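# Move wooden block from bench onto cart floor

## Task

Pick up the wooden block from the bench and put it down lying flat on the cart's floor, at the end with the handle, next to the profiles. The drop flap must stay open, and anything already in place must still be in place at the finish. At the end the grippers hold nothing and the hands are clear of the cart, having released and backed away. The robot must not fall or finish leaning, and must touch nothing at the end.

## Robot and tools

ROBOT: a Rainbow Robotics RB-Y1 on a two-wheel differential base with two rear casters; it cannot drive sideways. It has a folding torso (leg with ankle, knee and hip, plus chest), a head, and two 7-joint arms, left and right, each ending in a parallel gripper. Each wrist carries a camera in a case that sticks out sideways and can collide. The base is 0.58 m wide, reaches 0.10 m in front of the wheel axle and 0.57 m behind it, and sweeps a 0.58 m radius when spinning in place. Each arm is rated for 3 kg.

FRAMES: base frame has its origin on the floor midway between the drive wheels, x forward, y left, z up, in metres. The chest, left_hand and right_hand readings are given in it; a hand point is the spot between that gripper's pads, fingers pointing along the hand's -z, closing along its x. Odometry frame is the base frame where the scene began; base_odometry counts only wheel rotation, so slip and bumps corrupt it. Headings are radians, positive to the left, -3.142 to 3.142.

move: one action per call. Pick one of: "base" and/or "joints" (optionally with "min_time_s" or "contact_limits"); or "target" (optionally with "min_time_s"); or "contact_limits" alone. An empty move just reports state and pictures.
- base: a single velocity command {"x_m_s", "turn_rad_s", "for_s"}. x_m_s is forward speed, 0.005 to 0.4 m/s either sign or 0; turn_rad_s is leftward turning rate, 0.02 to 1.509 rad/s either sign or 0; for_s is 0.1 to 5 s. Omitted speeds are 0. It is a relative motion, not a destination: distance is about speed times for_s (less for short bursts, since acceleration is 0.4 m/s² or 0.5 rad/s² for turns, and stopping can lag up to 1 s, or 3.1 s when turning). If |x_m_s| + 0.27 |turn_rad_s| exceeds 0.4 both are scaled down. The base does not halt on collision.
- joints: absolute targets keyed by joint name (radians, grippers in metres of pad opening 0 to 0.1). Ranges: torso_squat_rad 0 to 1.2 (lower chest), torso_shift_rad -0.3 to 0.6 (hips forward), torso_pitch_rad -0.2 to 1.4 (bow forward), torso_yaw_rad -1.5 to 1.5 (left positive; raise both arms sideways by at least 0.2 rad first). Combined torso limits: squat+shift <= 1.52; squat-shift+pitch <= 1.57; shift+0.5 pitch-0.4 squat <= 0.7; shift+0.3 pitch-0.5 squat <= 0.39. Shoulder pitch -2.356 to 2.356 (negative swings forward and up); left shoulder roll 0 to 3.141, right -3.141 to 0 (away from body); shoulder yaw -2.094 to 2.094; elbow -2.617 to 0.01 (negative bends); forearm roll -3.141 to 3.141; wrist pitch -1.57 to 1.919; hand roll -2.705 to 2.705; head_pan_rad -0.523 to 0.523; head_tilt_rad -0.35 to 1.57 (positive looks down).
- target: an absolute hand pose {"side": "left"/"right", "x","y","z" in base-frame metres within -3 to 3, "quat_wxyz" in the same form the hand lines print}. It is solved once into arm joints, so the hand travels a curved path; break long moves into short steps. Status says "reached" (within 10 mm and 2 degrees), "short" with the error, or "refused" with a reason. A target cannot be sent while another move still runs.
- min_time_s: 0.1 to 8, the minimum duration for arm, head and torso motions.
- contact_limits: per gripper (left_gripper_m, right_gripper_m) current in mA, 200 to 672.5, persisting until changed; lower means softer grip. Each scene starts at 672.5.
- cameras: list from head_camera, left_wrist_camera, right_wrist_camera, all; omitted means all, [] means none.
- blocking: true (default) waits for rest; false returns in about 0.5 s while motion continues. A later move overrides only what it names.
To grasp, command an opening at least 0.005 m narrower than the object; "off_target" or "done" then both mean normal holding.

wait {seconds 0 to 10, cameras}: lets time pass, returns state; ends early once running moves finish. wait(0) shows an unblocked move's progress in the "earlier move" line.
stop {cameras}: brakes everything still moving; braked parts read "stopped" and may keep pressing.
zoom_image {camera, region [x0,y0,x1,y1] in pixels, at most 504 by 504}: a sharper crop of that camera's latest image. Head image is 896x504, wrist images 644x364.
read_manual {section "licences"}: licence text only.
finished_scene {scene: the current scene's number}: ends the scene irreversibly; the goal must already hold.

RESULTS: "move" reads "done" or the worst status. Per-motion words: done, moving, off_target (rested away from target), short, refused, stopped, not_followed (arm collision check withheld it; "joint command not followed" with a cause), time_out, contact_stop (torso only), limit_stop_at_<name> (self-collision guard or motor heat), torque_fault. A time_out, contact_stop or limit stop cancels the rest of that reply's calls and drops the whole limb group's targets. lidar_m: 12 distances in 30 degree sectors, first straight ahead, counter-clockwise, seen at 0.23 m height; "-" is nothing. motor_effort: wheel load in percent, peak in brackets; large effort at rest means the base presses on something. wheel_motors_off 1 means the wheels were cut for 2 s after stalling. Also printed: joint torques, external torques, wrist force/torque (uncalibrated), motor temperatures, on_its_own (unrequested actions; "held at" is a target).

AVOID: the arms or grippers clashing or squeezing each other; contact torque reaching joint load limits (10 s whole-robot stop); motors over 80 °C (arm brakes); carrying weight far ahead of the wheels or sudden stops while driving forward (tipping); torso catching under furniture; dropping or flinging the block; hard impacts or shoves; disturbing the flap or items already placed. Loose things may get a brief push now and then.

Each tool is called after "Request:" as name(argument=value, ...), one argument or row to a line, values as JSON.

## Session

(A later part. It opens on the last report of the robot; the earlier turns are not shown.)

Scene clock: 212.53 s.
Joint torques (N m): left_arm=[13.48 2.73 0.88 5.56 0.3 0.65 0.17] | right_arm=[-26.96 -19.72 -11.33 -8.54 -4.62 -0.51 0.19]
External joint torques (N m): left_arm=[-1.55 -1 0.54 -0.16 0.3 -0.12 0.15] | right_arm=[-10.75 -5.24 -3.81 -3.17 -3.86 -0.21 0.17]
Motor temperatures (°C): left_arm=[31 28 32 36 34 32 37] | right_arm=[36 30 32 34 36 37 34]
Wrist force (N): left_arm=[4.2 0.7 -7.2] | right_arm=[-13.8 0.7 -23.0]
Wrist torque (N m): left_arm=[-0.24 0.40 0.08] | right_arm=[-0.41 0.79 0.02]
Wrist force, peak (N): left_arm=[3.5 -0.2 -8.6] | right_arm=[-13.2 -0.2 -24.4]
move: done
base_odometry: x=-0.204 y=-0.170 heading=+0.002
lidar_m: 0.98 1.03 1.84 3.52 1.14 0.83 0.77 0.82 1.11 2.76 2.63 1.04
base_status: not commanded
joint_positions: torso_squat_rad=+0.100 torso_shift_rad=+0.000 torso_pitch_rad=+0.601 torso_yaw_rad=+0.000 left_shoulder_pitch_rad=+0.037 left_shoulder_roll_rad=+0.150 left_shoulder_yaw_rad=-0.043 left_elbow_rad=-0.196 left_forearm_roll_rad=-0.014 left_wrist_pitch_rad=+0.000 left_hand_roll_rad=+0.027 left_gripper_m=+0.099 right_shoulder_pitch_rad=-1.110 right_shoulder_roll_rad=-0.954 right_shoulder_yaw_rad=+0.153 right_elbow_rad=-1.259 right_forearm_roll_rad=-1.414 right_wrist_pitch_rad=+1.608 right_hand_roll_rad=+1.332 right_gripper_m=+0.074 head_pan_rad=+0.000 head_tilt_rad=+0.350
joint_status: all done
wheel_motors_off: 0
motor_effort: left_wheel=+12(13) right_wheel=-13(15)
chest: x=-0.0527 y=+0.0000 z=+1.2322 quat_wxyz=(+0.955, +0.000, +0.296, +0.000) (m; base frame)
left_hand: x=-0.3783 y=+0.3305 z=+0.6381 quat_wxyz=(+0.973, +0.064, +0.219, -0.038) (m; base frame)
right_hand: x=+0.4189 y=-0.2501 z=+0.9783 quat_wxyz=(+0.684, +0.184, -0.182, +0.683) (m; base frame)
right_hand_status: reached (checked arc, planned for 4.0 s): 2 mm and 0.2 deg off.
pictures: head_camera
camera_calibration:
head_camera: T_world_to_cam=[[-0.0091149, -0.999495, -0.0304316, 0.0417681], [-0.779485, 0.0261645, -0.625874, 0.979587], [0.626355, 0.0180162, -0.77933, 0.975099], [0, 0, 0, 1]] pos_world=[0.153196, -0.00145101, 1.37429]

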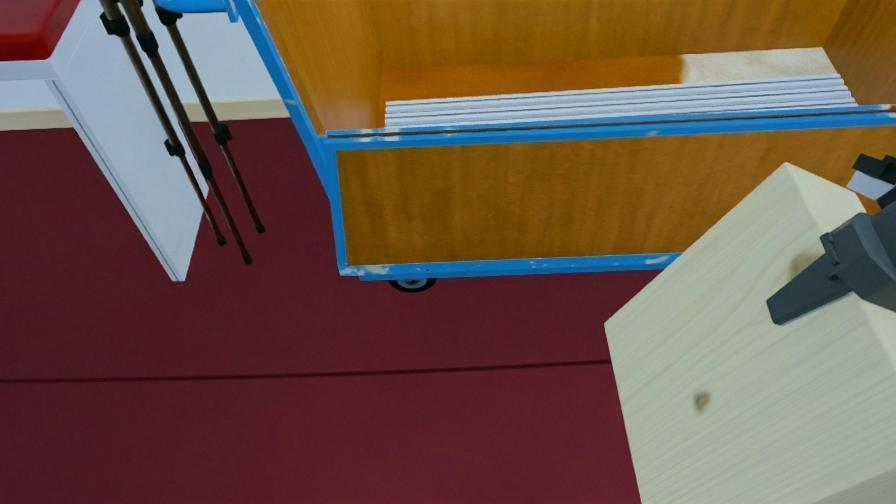

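Request:
move(
  base={"x_m_s": 0.15, "for_s": 2},
  cameras=[],
)

Request:
move(
  target={"side": "left", "x": 0.45, "y": 0.2, "z": 1.05, "quat_wxyz": [0.9659, 0, -0.2588, 0]},
  cameras=["head_camera", "left_wrist_camera"],
)

Request:
zoom_image(
  camera="left_wrist_camera",
  region=[200, 0, 600, 300],
)

Request:
zoom_image(
  camera="head_camera",
  region=[250, 80, 650, 330],
)

Scene clock: 217.27 s.
Joint torques (N m): left_arm=[14.34 2.95 0.46 5.56 0.2 0.45 0.17] | right_arm=[-25.28 -18.72 -11.72 -8.97 -4.28 -0.65 0.16]
External joint torques (N m): left_arm=[-0.69 -0.78 0.12 -0.16 0.2 -0.32 0.14] | right_arm=[-9.07 -4.23 -4.19 -3.6 -3.52 -0.35 0.13]
Motor temperatures (°C): left_arm=[31 28 32 36 34 32 37] | right_arm=[36 31 32 33 36 37 34]
Wrist force (N): left_arm=[3.3 0.2 -7.0] | right_arm=[-13.9 0.7 -23.3]
Wrist torque (N m): left_arm=[-0.21 0.31 0.08] | right_arm=[-0.43 0.74 0.02]
Wrist force, peak (N): left_arm=[3.6 0.0 -8.0] | right_arm=[-14.5 2.4 -23.9]
move: done
base_odometry: x=+0.097 y=-0.170 heading=+0.002
lidar_m: 0.69 0.71 1.69 4.79 1.58 1.13 1.08 1.15 1.51 3.85 1.02 0.72
base_status: done (sent for 2 of 2 s)
joint_positions: torso_squat_rad=+0.100 torso_shift_rad=+0.000 torso_pitch_rad=+0.601 torso_yaw_rad=+0.000 left_shoulder_pitch_rad=+0.037 left_shoulder_roll_rad=+0.150 left_shoulder_yaw_rad=-0.043 left_elbow_rad=-0.196 left_forearm_roll_rad=-0.014 left_wrist_pitch_rad=+0.000 left_hand_roll_rad=+0.027 left_gripper_m=+0.099 right_shoulder_pitch_rad=-1.111 right_shoulder_roll_rad=-0.954 right_shoulder_yaw_rad=+0.153 right_elbow_rad=-1.259 right_forearm_roll_rad=-1.414 right_wrist_pitch_rad=+1.608 right_hand_roll_rad=+1.332 right_gripper_m=+0.074 head_pan_rad=+0.000 head_tilt_rad=+0.350
joint_status: not commanded
wheel_motors_off: 0
motor_effort: left_wheel=+9(32) right_wheel=-9(42)
chest: x=-0.0528 y=+0.0000 z=+1.2322 quat_wxyz=(+0.955, +0.000, +0.296, +0.000) (m; base frame)
left_hand: x=-0.3782 y=+0.3305 z=+0.6380 quat_wxyz=(+0.973, +0.064, +0.219, -0.038) (m; base frame)
right_hand: x=+0.4189 y=-0.2502 z=+0.9785 quat_wxyz=(+0.684, +0.184, -0.182, +0.683) (m; base frame)
pictures: none
No camera images: "cameras" was empty.

Scene clock: 219.73 s.
Joint torques (N m): left_arm=[-14.49 5.2 4.89 -6.37 -0.18 -1.49 0.11] | right_arm=[-25.59 -18.44 -11.82 -9.36 -4.29 -0.6 0.04]
External joint torques (N m): left_arm=[1.87 -1.47 1.16 0.79 0.15 -0.48 0.14] | right_arm=[-9.38 -3.95 -4.3 -3.99 -3.53 -0.29 0.01]
Motor temperatures (°C): left_arm=[31 28 32 36 34 32 37] | right_arm=[36 31 32 33 36 37 34]
Wrist force (N): left_arm=[-1.8 1.7 -7.0] | right_arm=[-14.1 0.3 -23.3]
Wrist torque (N m): left_arm=[-0.38 0.08 0.12] | right_arm=[-0.45 0.82 0.04]
Wrist force, peak (N): left_arm=[3.6 -0.1 -8.5] | right_arm=[-14.5 0.7 -23.6]
move: done
base_odometry: x=+0.097 y=-0.170 heading=+0.002
lidar_m: 0.68 0.71 1.68 4.81 1.60 1.14 1.08 1.14 1.52 3.83 1.01 0.73
base_status: not commanded
joint_positions: torso_squat_rad=+0.100 torso_shift_rad=+0.000 torso_pitch_rad=+0.601 torso_yaw_rad=+0.000 left_shoulder_pitch_rad=-1.083 left_shoulder_roll_rad=+0.446 left_shoulder_yaw_rad=+0.050 left_elbow_rad=-1.970 left_forearm_roll_rad=+0.263 left_wrist_pitch_rad=+1.905 left_hand_roll_rad=+0.361 left_gripper_m=+0.099 right_shoulder_pitch_rad=-1.111 right_shoulder_roll_rad=-0.955 right_shoulder_yaw_rad=+0.153 right_elbow_rad=-1.259 right_forearm_roll_rad=-1.414 right_wrist_pitch_rad=+1.608 right_hand_roll_rad=+1.332 right_gripper_m=+0.074 head_pan_rad=+0.000 head_tilt_rad=+0.350
joint_status: all done
wheel_motors_off: 0
motor_effort: left_wheel=+7(14) right_wheel=-9(11)
chest: x=-0.0528 y=+0.0000 z=+1.2322 quat_wxyz=(+0.955, +0.000, +0.296, +0.000) (m; base frame)
left_hand: x=+0.4500 y=+0.2000 z=+1.0503 quat_wxyz=(+0.966, +0.000, -0.259, +0.000) (m; base frame)
left_hand_status: reached (checked arc, planned for 2.1 s): 0 mm and 0.0 deg off.
right_hand: x=+0.4189 y=-0.2502 z=+0.9786 quat_wxyz=(+0.684, +0.184, -0.182, +0.683) (m; base frame)
pictures: head_camera, left_wrist_camera
camera_calibration:
head_camera: T_world_to_cam=[[-0.00910653, -0.999495, -0.0304358, 0.0418737], [-0.779309, 0.0261657, -0.626093, 0.979764], [0.626574, 0.0180174, -0.779154, 0.975025], [0, 0, 0, 1]] pos_world=[0.152996, -0.00135101, 1.37439]
left_wrist_camera: T_world_to_cam=[[0.869769, 0.0267467, 0.492734, -0.914829], [-0.205787, -0.887896, 0.411451, -0.132943], [0.448502, -0.459265, -0.766761, 0.767813], [0, 0, 0, 1]] pos_world=[0.423966, 0.259059, 1.09419]

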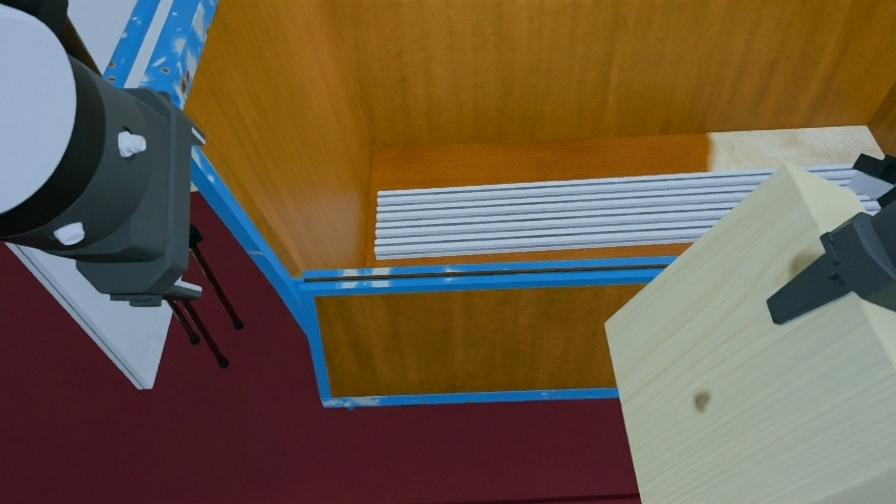

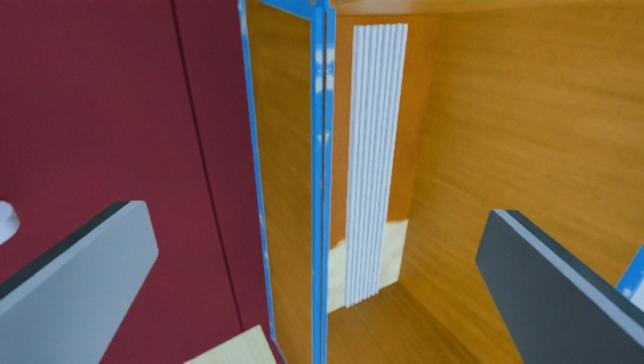

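Scaled by 1.260 from the camera's 644x364 image, which has a finer 1265x715 frame.

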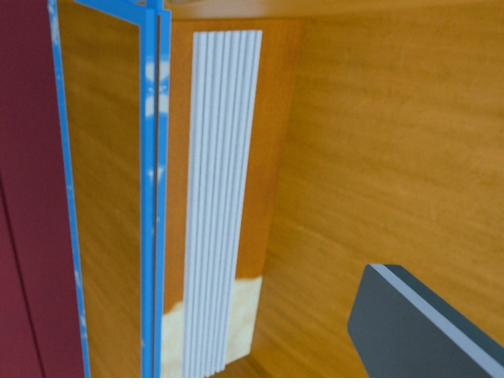

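Scaled by 1.260 from the camera's 896x504 image, which has a finer 1280x720 frame.

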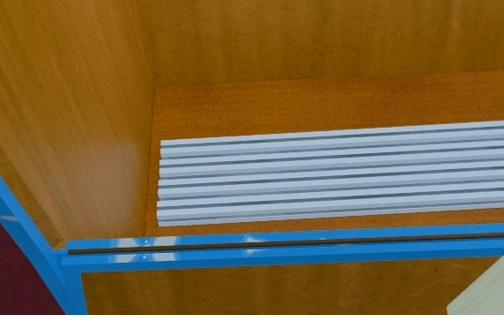

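Request:
move(
  target={"side": "left", "x": 0.62, "y": 0.2, "z": 1.05, "quat_wxyz": [0.9914, 0, -0.1305, 0]},
  cameras=["left_wrist_camera"],
)

Request:
zoom_image(
  camera="left_wrist_camera",
  region=[150, 0, 550, 364],
)

Request:
move(
  target={"side": "left", "x": 0.62, "y": 0.2, "z": 0.90, "quat_wxyz": [0.9914, 0, -0.1305, 0]},
  cameras=["left_wrist_camera"],
)

Request:
zoom_image(
  camera="left_wrist_camera",
  region=[150, 0, 550, 364],
)

Scene clock: 225.33 s.
Joint torques (N m): left_arm=[-24.11 7.31 0.99 -8.24 -0.12 -0.96 -0.24] | right_arm=[-25.27 -18.18 -12.45 -9.28 -4.22 -0.62 0]
External joint torques (N m): left_arm=[2.23 -1.44 0.37 1.13 -0.09 -0.06 -0.22] | right_arm=[-9.06 -3.69 -4.92 -3.92 -3.46 -0.32 -0.03]
Motor temperatures (°C): left_arm=[31 28 32 36 34 32 37] | right_arm=[36 31 32 33 36 37 34]
Wrist force (N): left_arm=[-1.6 1.3 -7.7] | right_arm=[-14.1 0.5 -23.5]
Wrist torque (N m): left_arm=[-0.29 0.09 0.13] | right_arm=[-0.36 0.81 0.03]
Wrist force, peak (N): left_arm=[-2.1 2.1 -8.3] | right_arm=[-15.5 0.8 -23.3]
move: short
base_odometry: x=+0.097 y=-0.170 heading=+0.002
lidar_m: 0.69 0.71 1.67 4.77 1.59 1.12 1.07 1.14 1.51 3.84 1.02 0.73
base_status: not commanded
joint_positions: torso_squat_rad=+0.100 torso_shift_rad=+0.000 torso_pitch_rad=+0.601 torso_yaw_rad=+0.000 left_shoulder_pitch_rad=-1.957 left_shoulder_roll_rad=+0.486 left_shoulder_yaw_rad=+0.044 left_elbow_rad=-0.267 left_forearm_roll_rad=+0.249 left_wrist_pitch_rad=+1.221 left_hand_roll_rad=+0.075 left_gripper_m=+0.099 right_shoulder_pitch_rad=-1.111 right_shoulder_roll_rad=-0.955 right_shoulder_yaw_rad=+0.153 right_elbow_rad=-1.259 right_forearm_roll_rad=-1.414 right_wrist_pitch_rad=+1.608 right_hand_roll_rad=+1.332 right_gripper_m=+0.074 head_pan_rad=+0.000 head_tilt_rad=+0.350
joint_status: all done
wheel_motors_off: 0
motor_effort: left_wheel=+6(9) right_wheel=-4(10)
chest: x=-0.0529 y=-0.0001 z=+1.2322 quat_wxyz=(+0.955, +0.000, +0.296, +0.000) (m; base frame)
left_hand: x=+0.6194 y=+0.1999 z=+1.0504 quat_wxyz=(+0.979, -0.003, -0.206, +0.000) (m; base frame)
left_hand_status: short (checked arc, as near as the solve gets, planned for 2.0 s): 1 mm and 8.8 deg off. The place is met; only the turn is off.
right_hand: x=+0.4189 y=-0.2502 z=+0.9786 quat_wxyz=(+0.684, +0.184, -0.182, +0.683) (m; base frame)
pictures: left_wrist_camera
camera_calibration:
left_wrist_camera: T_world_to_cam=[[0.918223, 0.0272802, 0.395122, -0.989772], [-0.161446, -0.8852, 0.436299, -0.152332], [0.361664, -0.464411, -0.808407, 0.790458], [0, 0, 0, 1]] pos_world=[0.598357, 0.259254, 1.09655]

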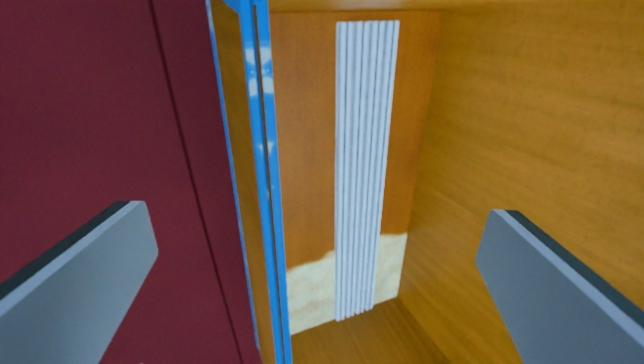

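Scaled by 1.260 from the camera's 644x364 image, which has a finer 1265x715 frame.

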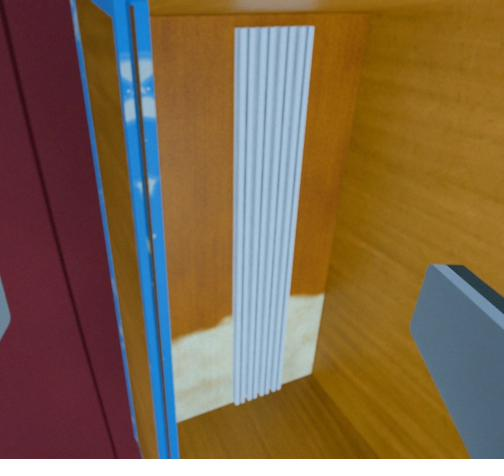

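Scene clock: 226.40 s.
Joint torques (N m): left_arm=[-23.72 7.27 0.71 -9.08 -0.08 -1.19 0.19] | right_arm=[-25.2 -18.3 -12.15 -9.11 -4.32 -0.54 0.12]
External joint torques (N m): left_arm=[0.7 -1.34 0.07 -0.11 -0.04 0.06 0.23] | right_arm=[-8.99 -3.81 -4.63 -3.74 -3.55 -0.24 0.09]
Motor temperatures (°C): left_arm=[31 28 32 36 34 32 37] | right_arm=[36 31 32 33 36 37 34]
Wrist force (N): left_arm=[-2.8 1.6 -7.6] | right_arm=[-13.8 0.9 -23.0]
Wrist torque (N m): left_arm=[-0.35 0.01 0.14] | right_arm=[-0.42 0.76 0.04]
Wrist force, peak (N): left_arm=[-4.4 0.7 -7.9] | right_arm=[-15.3 1.2 -23.5]
move: short
base_odometry: x=+0.097 y=-0.170 heading=+0.002
lidar_m: 0.69 0.71 1.68 4.79 1.59 1.14 1.08 1.12 1.51 3.86 1.01 0.72
base_status: not commanded
joint_positions: torso_squat_rad=+0.100 torso_shift_rad=+0.000 torso_pitch_rad=+0.601 torso_yaw_rad=+0.000 left_shoulder_pitch_rad=-1.638 left_shoulder_roll_rad=+0.382 left_shoulder_yaw_rad=+0.042 left_elbow_rad=-0.267 left_forearm_roll_rad=+0.231 left_wrist_pitch_rad=+0.681 left_hand_roll_rad=+0.100 left_gripper_m=+0.099 right_shoulder_pitch_rad=-1.111 right_shoulder_roll_rad=-0.955 right_shoulder_yaw_rad=+0.153 right_elbow_rad=-1.259 right_forearm_roll_rad=-1.414 right_wrist_pitch_rad=+1.608 right_hand_roll_rad=+1.332 right_gripper_m=+0.074 head_pan_rad=+0.000 head_tilt_rad=+0.350
joint_status: all done
wheel_motors_off: 0
motor_effort: left_wheel=+8(8) right_wheel=-5(8)
chest: x=-0.0528 y=+0.0000 z=+1.2322 quat_wxyz=(+0.955, +0.000, +0.296, +0.000) (m; base frame)
left_hand: x=+0.6187 y=+0.2000 z=+0.9004 quat_wxyz=(+0.952, -0.007, -0.305, -0.001) (m; base frame)
left_hand_status: short (checked arc, as near as the solve gets, planned for 0.7 s): 1 mm and 20.6 deg off. The place is met; only the turn is off.
right_hand: x=+0.4189 y=-0.2502 z=+0.9786 quat_wxyz=(+0.684, +0.184, -0.182, +0.683) (m; base frame)
pictures: left_wrist_camera
camera_calibration:
left_wrist_camera: T_world_to_cam=[[0.818597, 0.0294702, 0.573611, -1.02947], [-0.249496, -0.881297, 0.401332, -0.0016577], [0.51735, -0.471643, -0.714075, 0.489713], [0, 0, 0, 1]] pos_world=[0.588958, 0.259847, 0.940874]

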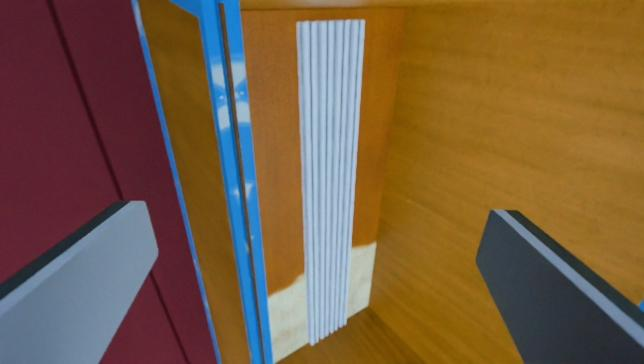

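Scaled by 1.260 from the camera's 644x364 image, which has a finer 1265x715 frame.

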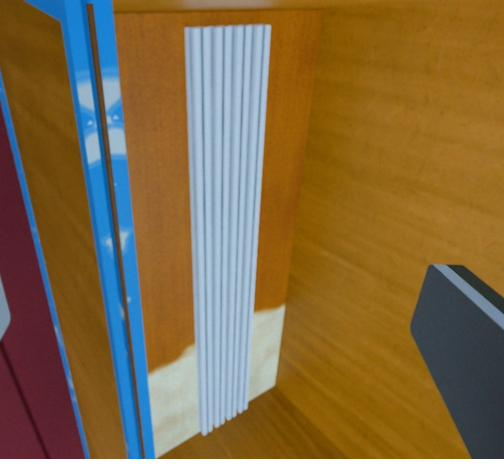

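Request:
move(
  joints={"left_shoulder_pitch_rad": -1.0, "left_shoulder_roll_rad": 0.4, "left_shoulder_yaw_rad": 0.0, "left_elbow_rad": -2.0, "left_forearm_roll_rad": 0.2},
  min_time_s=2,
  cameras=[],
)

Request:
move(
  joints={"left_shoulder_pitch_rad": 0.037, "left_shoulder_roll_rad": 0.15, "left_shoulder_yaw_rad": -0.043, "left_elbow_rad": -0.196, "left_forearm_roll_rad": -0.014, "left_wrist_pitch_rad": 0.0, "left_hand_roll_rad": 0.027},
  min_time_s=2,
  cameras=[],
)

Request:
move(
  target={"side": "right", "x": 0.43, "y": -0.22, "z": 1.1, "quat_wxyz": [0.683, 0.183, -0.183, 0.683]},
  min_time_s=3,
  cameras=["head_camera"],
)

Request:
move(
  base={"x_m_s": 0.15, "for_s": 2.0},
  joints={"head_tilt_rad": 0.5},
  cameras=["head_camera"],
)

Scene clock: 256.53 s.
Joint torques (N m): left_arm=[-15.7 4.43 4.28 -7.85 -0.33 -2.08 0.14] | right_arm=[-25.45 -18.23 -12.42 -9.18 -4.27 -0.62 0.11]
External joint torques (N m): left_arm=[0.61 -0.78 0.29 0.61 -0.12 -0.14 0.19] | right_arm=[-9.24 -3.74 -4.9 -3.81 -3.5 -0.31 0.08]
Motor temperatures (°C): left_arm=[32 28 31 36 34 32 37] | right_arm=[36 31 32 32 36 37 34]
Wrist force (N): left_arm=[-5.3 0.2 -1.4] | right_arm=[-14.0 0.5 -23.1]
Wrist torque (N m): left_arm=[-0.21 -0.11 0.14] | right_arm=[-0.41 0.80 0.02]
Wrist force, peak (N): left_arm=[-3.4 1.1 -7.8] | right_arm=[-13.6 0.5 -24.1]
move: done
base_odometry: x=+0.097 y=-0.170 heading=+0.002
lidar_m: 0.69 0.71 1.68 4.78 1.61 1.13 1.08 1.13 1.53 3.85 1.00 0.73
base_status: not commanded
joint_positions: torso_squat_rad=+0.100 torso_shift_rad=+0.000 torso_pitch_rad=+0.601 torso_yaw_rad=+0.000 left_shoulder_pitch_rad=-1.000 left_shoulder_roll_rad=+0.400 left_shoulder_yaw_rad=+0.000 left_elbow_rad=-2.000 left_forearm_roll_rad=+0.200 left_wrist_pitch_rad=+0.681 left_hand_roll_rad=+0.100 left_gripper_m=+0.099 right_shoulder_pitch_rad=-1.111 right_shoulder_roll_rad=-0.955 right_shoulder_yaw_rad=+0.153 right_elbow_rad=-1.259 right_forearm_roll_rad=-1.414 right_wrist_pitch_rad=+1.608 right_hand_roll_rad=+1.332 right_gripper_m=+0.074 head_pan_rad=+0.000 head_tilt_rad=+0.350
joint_status: all done
wheel_motors_off: 0
motor_effort: left_wheel=+8(10) right_wheel=-7(9)
chest: x=-0.0528 y=+0.0000 z=+1.2322 quat_wxyz=(+0.955, +0.000, +0.296, +0.000) (m; base frame)
left_hand: x=+0.5379 y=+0.1083 z=+1.2400 quat_wxyz=(+0.660, -0.093, -0.730, -0.147) (m; base frame)
right_hand: x=+0.4189 y=-0.2502 z=+0.9786 quat_wxyz=(+0.684, +0.184, -0.182, +0.683) (m; base frame)
pictures: none
No camera images: "cameras" was empty.

Scene clock: 259.00 s.
Joint torques (N m): left_arm=[12.74 2.8 0.32 4.88 -0.14 0.32 -0.16] | right_arm=[-25.44 -18.09 -12.14 -9.29 -4.29 -0.74 -0.05]
External joint torques (N m): left_arm=[-2.22 -0.94 -0.02 -0.82 -0.15 -0.45 -0.19] | right_arm=[-9.23 -3.6 -4.61 -3.93 -3.53 -0.43 -0.07]
Motor temperatures (°C): left_arm=[32 28 31 36 34 32 37] | right_arm=[36 31 32 32 36 37 34]
Wrist force (N): left_arm=[3.4 0.5 -7.5] | right_arm=[-13.8 0.3 -23.1]
Wrist torque (N m): left_arm=[-0.24 0.37 0.08] | right_arm=[-0.34 0.71 -0.01]
Wrist force, peak (N): left_arm=[1.8 0.3 -8.7] | right_arm=[-15.1 0.5 -24.1]
move: done
base_odometry: x=+0.097 y=-0.170 heading=+0.002
lidar_m: 0.69 0.71 1.66 4.77 1.59 1.13 1.08 1.13 1.51 3.86 1.01 0.71
base_status: not commanded
joint_positions: torso_squat_rad=+0.100 torso_shift_rad=+0.000 torso_pitch_rad=+0.601 torso_yaw_rad=+0.000 left_shoulder_pitch_rad=+0.037 left_shoulder_roll_rad=+0.150 left_shoulder_yaw_rad=-0.043 left_elbow_rad=-0.196 left_forearm_roll_rad=-0.014 left_wrist_pitch_rad=+0.000 left_hand_roll_rad=+0.027 left_gripper_m=+0.099 right_shoulder_pitch_rad=-1.111 right_shoulder_roll_rad=-0.955 right_shoulder_yaw_rad=+0.153 right_elbow_rad=-1.259 right_forearm_roll_rad=-1.414 right_wrist_pitch_rad=+1.608 right_hand_roll_rad=+1.332 right_gripper_m=+0.074 head_pan_rad=+0.000 head_tilt_rad=+0.350
joint_status: all done
wheel_motors_off: 0
motor_effort: left_wheel=+8(11) right_wheel=-8(10)
chest: x=-0.0528 y=+0.0000 z=+1.2322 quat_wxyz=(+0.955, +0.000, +0.296, +0.000) (m; base frame)
left_hand: x=-0.3785 y=+0.3305 z=+0.6382 quat_wxyz=(+0.973, +0.064, +0.219, -0.038) (m; base frame)
right_hand: x=+0.4189 y=-0.2502 z=+0.9786 quat_wxyz=(+0.684, +0.184, -0.182, +0.683) (m; base frame)
pictures: none
No camera images: "cameras" was empty.

Scene clock: 262.33 s.
Joint torques (N m): left_arm=[13.01 2.83 0.05 4.8 -0.26 0.34 -0.24] | right_arm=[-29.27 -18.04 -15.14 -8.15 -4.11 -1.6 -0.42]
External joint torques (N m): left_arm=[-2.02 -0.91 -0.29 -0.92 -0.27 -0.43 -0.26] | right_arm=[-11.37 -4.7 -7.49 -3.47 -3.44 -1.07 -0.44]
Motor temperatures (°C): left_arm=[31 28 31 36 34 32 37] | right_arm=[36 31 32 32 36 37 34]
Wrist force (N): left_arm=[3.3 0.5 -6.8] | right_arm=[-13.5 0.3 -23.3]
Wrist torque (N m): left_arm=[-0.23 0.29 0.04] | right_arm=[-0.42 0.81 0.06]
Wrist force, peak (N): left_arm=[4.3 0.5 -7.9] | right_arm=[-14.6 0.9 -23.7]
move: done
base_odometry: x=+0.097 y=-0.170 heading=+0.002
lidar_m: 0.68 0.71 1.69 4.78 1.59 1.13 1.08 1.13 1.51 3.86 1.03 0.72
base_status: not commanded
joint_positions: torso_squat_rad=+0.100 torso_shift_rad=+0.000 torso_pitch_rad=+0.601 torso_yaw_rad=+0.000 left_shoulder_pitch_rad=+0.037 left_shoulder_roll_rad=+0.150 left_shoulder_yaw_rad=-0.043 left_elbow_rad=-0.196 left_forearm_roll_rad=-0.014 left_wrist_pitch_rad=+0.000 left_hand_roll_rad=+0.027 left_gripper_m=+0.099 right_shoulder_pitch_rad=-1.333 right_shoulder_roll_rad=-1.013 right_shoulder_yaw_rad=+0.134 right_elbow_rad=-1.362 right_forearm_roll_rad=-1.492 right_wrist_pitch_rad=+1.810 right_hand_roll_rad=+1.080 right_gripper_m=+0.074 head_pan_rad=+0.000 head_tilt_rad=+0.350
joint_status: all done
wheel_motors_off: 0
motor_effort: left_wheel=+7(9) right_wheel=-8(10)
chest: x=-0.0528 y=+0.0000 z=+1.2322 quat_wxyz=(+0.955, +0.000, +0.296, +0.000) (m; base frame)
left_hand: x=-0.3785 y=+0.3305 z=+0.6381 quat_wxyz=(+0.973, +0.064, +0.219, -0.038) (m; base frame)
right_hand: x=+0.4292 y=-0.2202 z=+1.0980 quat_wxyz=(+0.684, +0.184, -0.181, +0.683) (m; base frame)
right_hand_status: reached (checked arc, planned for 3.0 s): 2 mm and 0.3 deg off.
pictures: head_camera
camera_calibration:
head_camera: T_world_to_cam=[[-0.00910653, -0.999495, -0.0304358, 0.0418737], [-0.779309, 0.0261657, -0.626093, 0.979764], [0.626574, 0.0180174, -0.779154, 0.975025], [0, 0, 0, 1]] pos_world=[0.152996, -0.00135101, 1.37439]

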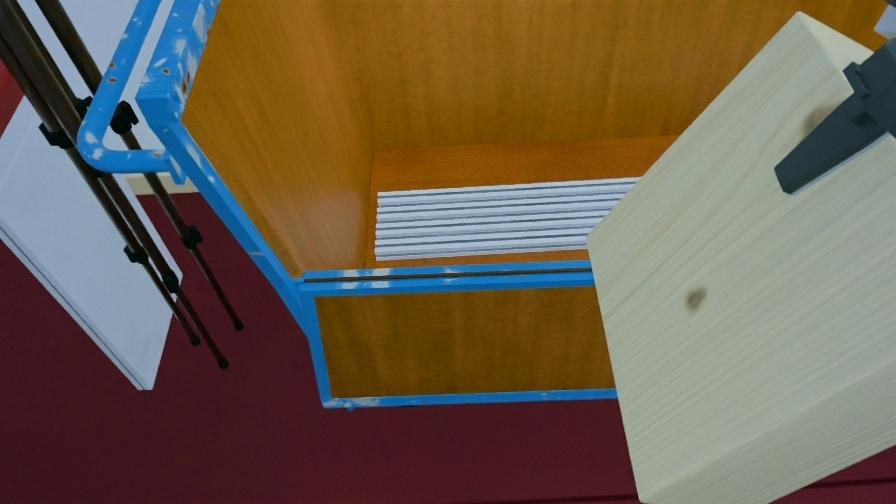

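Scene clock: 265.07 s.
Joint torques (N m): left_arm=[13.97 2.53 0.06 5.35 -0.2 0.4 -0.18] | right_arm=[-27.85 -17.65 -14.76 -7.95 -3.92 -1.72 -0.41]
External joint torques (N m): left_arm=[-1.05 -1.2 -0.28 -0.37 -0.2 -0.37 -0.21] | right_arm=[-9.96 -4.31 -7.1 -3.27 -3.25 -1.2 -0.44]
Motor temperatures (°C): left_arm=[31 28 31 36 34 32 37] | right_arm=[36 31 32 32 36 37 34]
Wrist force (N): left_arm=[3.7 0.6 -7.1] | right_arm=[-13.4 0.7 -22.9]
Wrist torque (N m): left_arm=[-0.27 0.37 0.03] | right_arm=[-0.37 0.77 0.02]
Wrist force, peak (N): left_arm=[4.2 -0.2 -7.9] | right_arm=[-14.3 -1.5 -24.4]
move: done
base_odometry: x=+0.397 y=-0.169 heading=+0.003
lidar_m: 0.39 0.40 0.90 4.12 2.02 1.46 1.38 1.44 1.92 4.86 0.58 0.40
base_status: done (sent for 2 of 2 s)
joint_positions: torso_squat_rad=+0.100 torso_shift_rad=+0.000 torso_pitch_rad=+0.601 torso_yaw_rad=+0.000 left_shoulder_pitch_rad=+0.037 left_shoulder_roll_rad=+0.150 left_shoulder_yaw_rad=-0.043 left_elbow_rad=-0.196 left_forearm_roll_rad=-0.014 left_wrist_pitch_rad=+0.000 left_hand_roll_rad=+0.027 left_gripper_m=+0.099 right_shoulder_pitch_rad=-1.333 right_shoulder_roll_rad=-1.014 right_shoulder_yaw_rad=+0.133 right_elbow_rad=-1.362 right_forearm_roll_rad=-1.492 right_wrist_pitch_rad=+1.810 right_hand_roll_rad=+1.080 right_gripper_m=+0.074 head_pan_rad=+0.000 head_tilt_rad=+0.500
joint_status: all done
wheel_motors_off: 0
motor_effort: left_wheel=+8(32) right_wheel=-7(22)
chest: x=-0.0528 y=+0.0000 z=+1.2322 quat_wxyz=(+0.955, +0.000, +0.296, +0.000) (m; base frame)
left_hand: x=-0.3783 y=+0.3305 z=+0.6380 quat_wxyz=(+0.973, +0.064, +0.219, -0.038) (m; base frame)
right_hand: x=+0.4293 y=-0.2202 z=+1.0981 quat_wxyz=(+0.684, +0.184, -0.181, +0.683) (m; base frame)
pictures: head_camera
camera_calibration:
head_camera: T_world_to_cam=[[-0.0135567, -0.999495, -0.0287281, 0.0398577], [-0.864204, 0.0261637, -0.502461, 0.81531], [0.502959, 0.0180152, -0.864122, 1.10224], [0, 0, 0, 1]] pos_world=[0.150754, -0.00135101, 1.36328]

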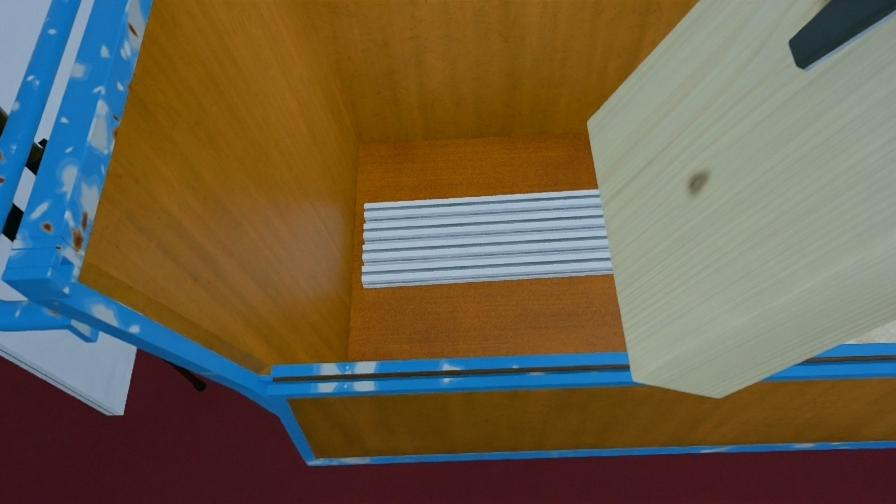

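Request:
move(
  joints={"torso_squat_rad": 0.5, "torso_shift_rad": 0.2, "torso_pitch_rad": 0.75},
  min_time_s=3,
  cameras=["head_camera"],
)

Request:
move(
  target={"side": "right", "x": 0.57, "y": -0.15, "z": 0.88, "quat_wxyz": [0.683, 0.183, -0.183, 0.683]},
  min_time_s=3,
  cameras=["head_camera"],
)

Scene clock: 278.57 s.
Joint torques (N m): left_arm=[17 2.53 0.32 6.74 -0.2 0.7 -0.2] | right_arm=[-26.64 -17.93 -14.45 -7.96 -4.19 -0.64 -0.43]
External joint torques (N m): left_arm=[-1.49 -0.82 0.01 -0.28 -0.2 -0.34 -0.23] | right_arm=[-10.06 -4.16 -6.84 -2.97 -3.4 -0.37 -0.46]
Motor temperatures (°C): left_arm=[31 28 31 36 34 32 37] | right_arm=[36 31 32 32 36 37 34]
Wrist force (N): left_arm=[3.8 0.7 -6.5] | right_arm=[-13.7 -3.0 -23.0]
Wrist torque (N m): left_arm=[-0.25 0.30 0.09] | right_arm=[-0.65 0.76 0.01]
Wrist force, peak (N): left_arm=[4.9 1.2 -7.5] | right_arm=[-14.3 -3.4 -24.0]
move: done
base_odometry: x=+0.397 y=-0.169 heading=+0.003
lidar_m: 0.38 0.41 0.91 4.10 2.02 1.45 1.38 1.44 1.93 4.87 0.58 0.42
base_status: not commanded
joint_positions: torso_squat_rad=+0.500 torso_shift_rad=+0.200 torso_pitch_rad=+0.751 torso_yaw_rad=+0.000 left_shoulder_pitch_rad=+0.037 left_shoulder_roll_rad=+0.150 left_shoulder_yaw_rad=-0.043 left_elbow_rad=-0.196 left_forearm_roll_rad=-0.014 left_wrist_pitch_rad=+0.000 left_hand_roll_rad=+0.027 left_gripper_m=+0.099 right_shoulder_pitch_rad=-1.333 right_shoulder_roll_rad=-1.014 right_shoulder_yaw_rad=+0.133 right_elbow_rad=-1.362 right_forearm_roll_rad=-1.492 right_wrist_pitch_rad=+1.809 right_hand_roll_rad=+1.080 right_gripper_m=+0.074 head_pan_rad=+0.000 head_tilt_rad=+0.500
joint_status: all done
wheel_motors_off: 0
motor_effort: left_wheel=+4(10) right_wheel=-6(10)
chest: x=+0.1055 y=+0.0000 z=+1.1087 quat_wxyz=(+0.930, +0.000, +0.367, +0.000) (m; base frame)
left_hand: x=-0.3052 y=+0.3305 z=+0.5699 quat_wxyz=(+0.954, +0.061, +0.292, -0.042) (m; base frame)
right_hand: x=+0.5622 y=-0.2202 z=+0.9041 quat_wxyz=(+0.695, +0.234, -0.130, +0.667) (m; base frame)
pictures: head_camera
camera_calibration:
head_camera: T_world_to_cam=[[-0.0176967, -0.999495, -0.026383, 0.0362914], [-0.929575, 0.0261648, -0.367703, 0.747425], [0.368208, 0.0180178, -0.929569, 1.00278], [0, 0, 0, 1]] pos_world=[0.326198, -0.00135101, 1.20794]

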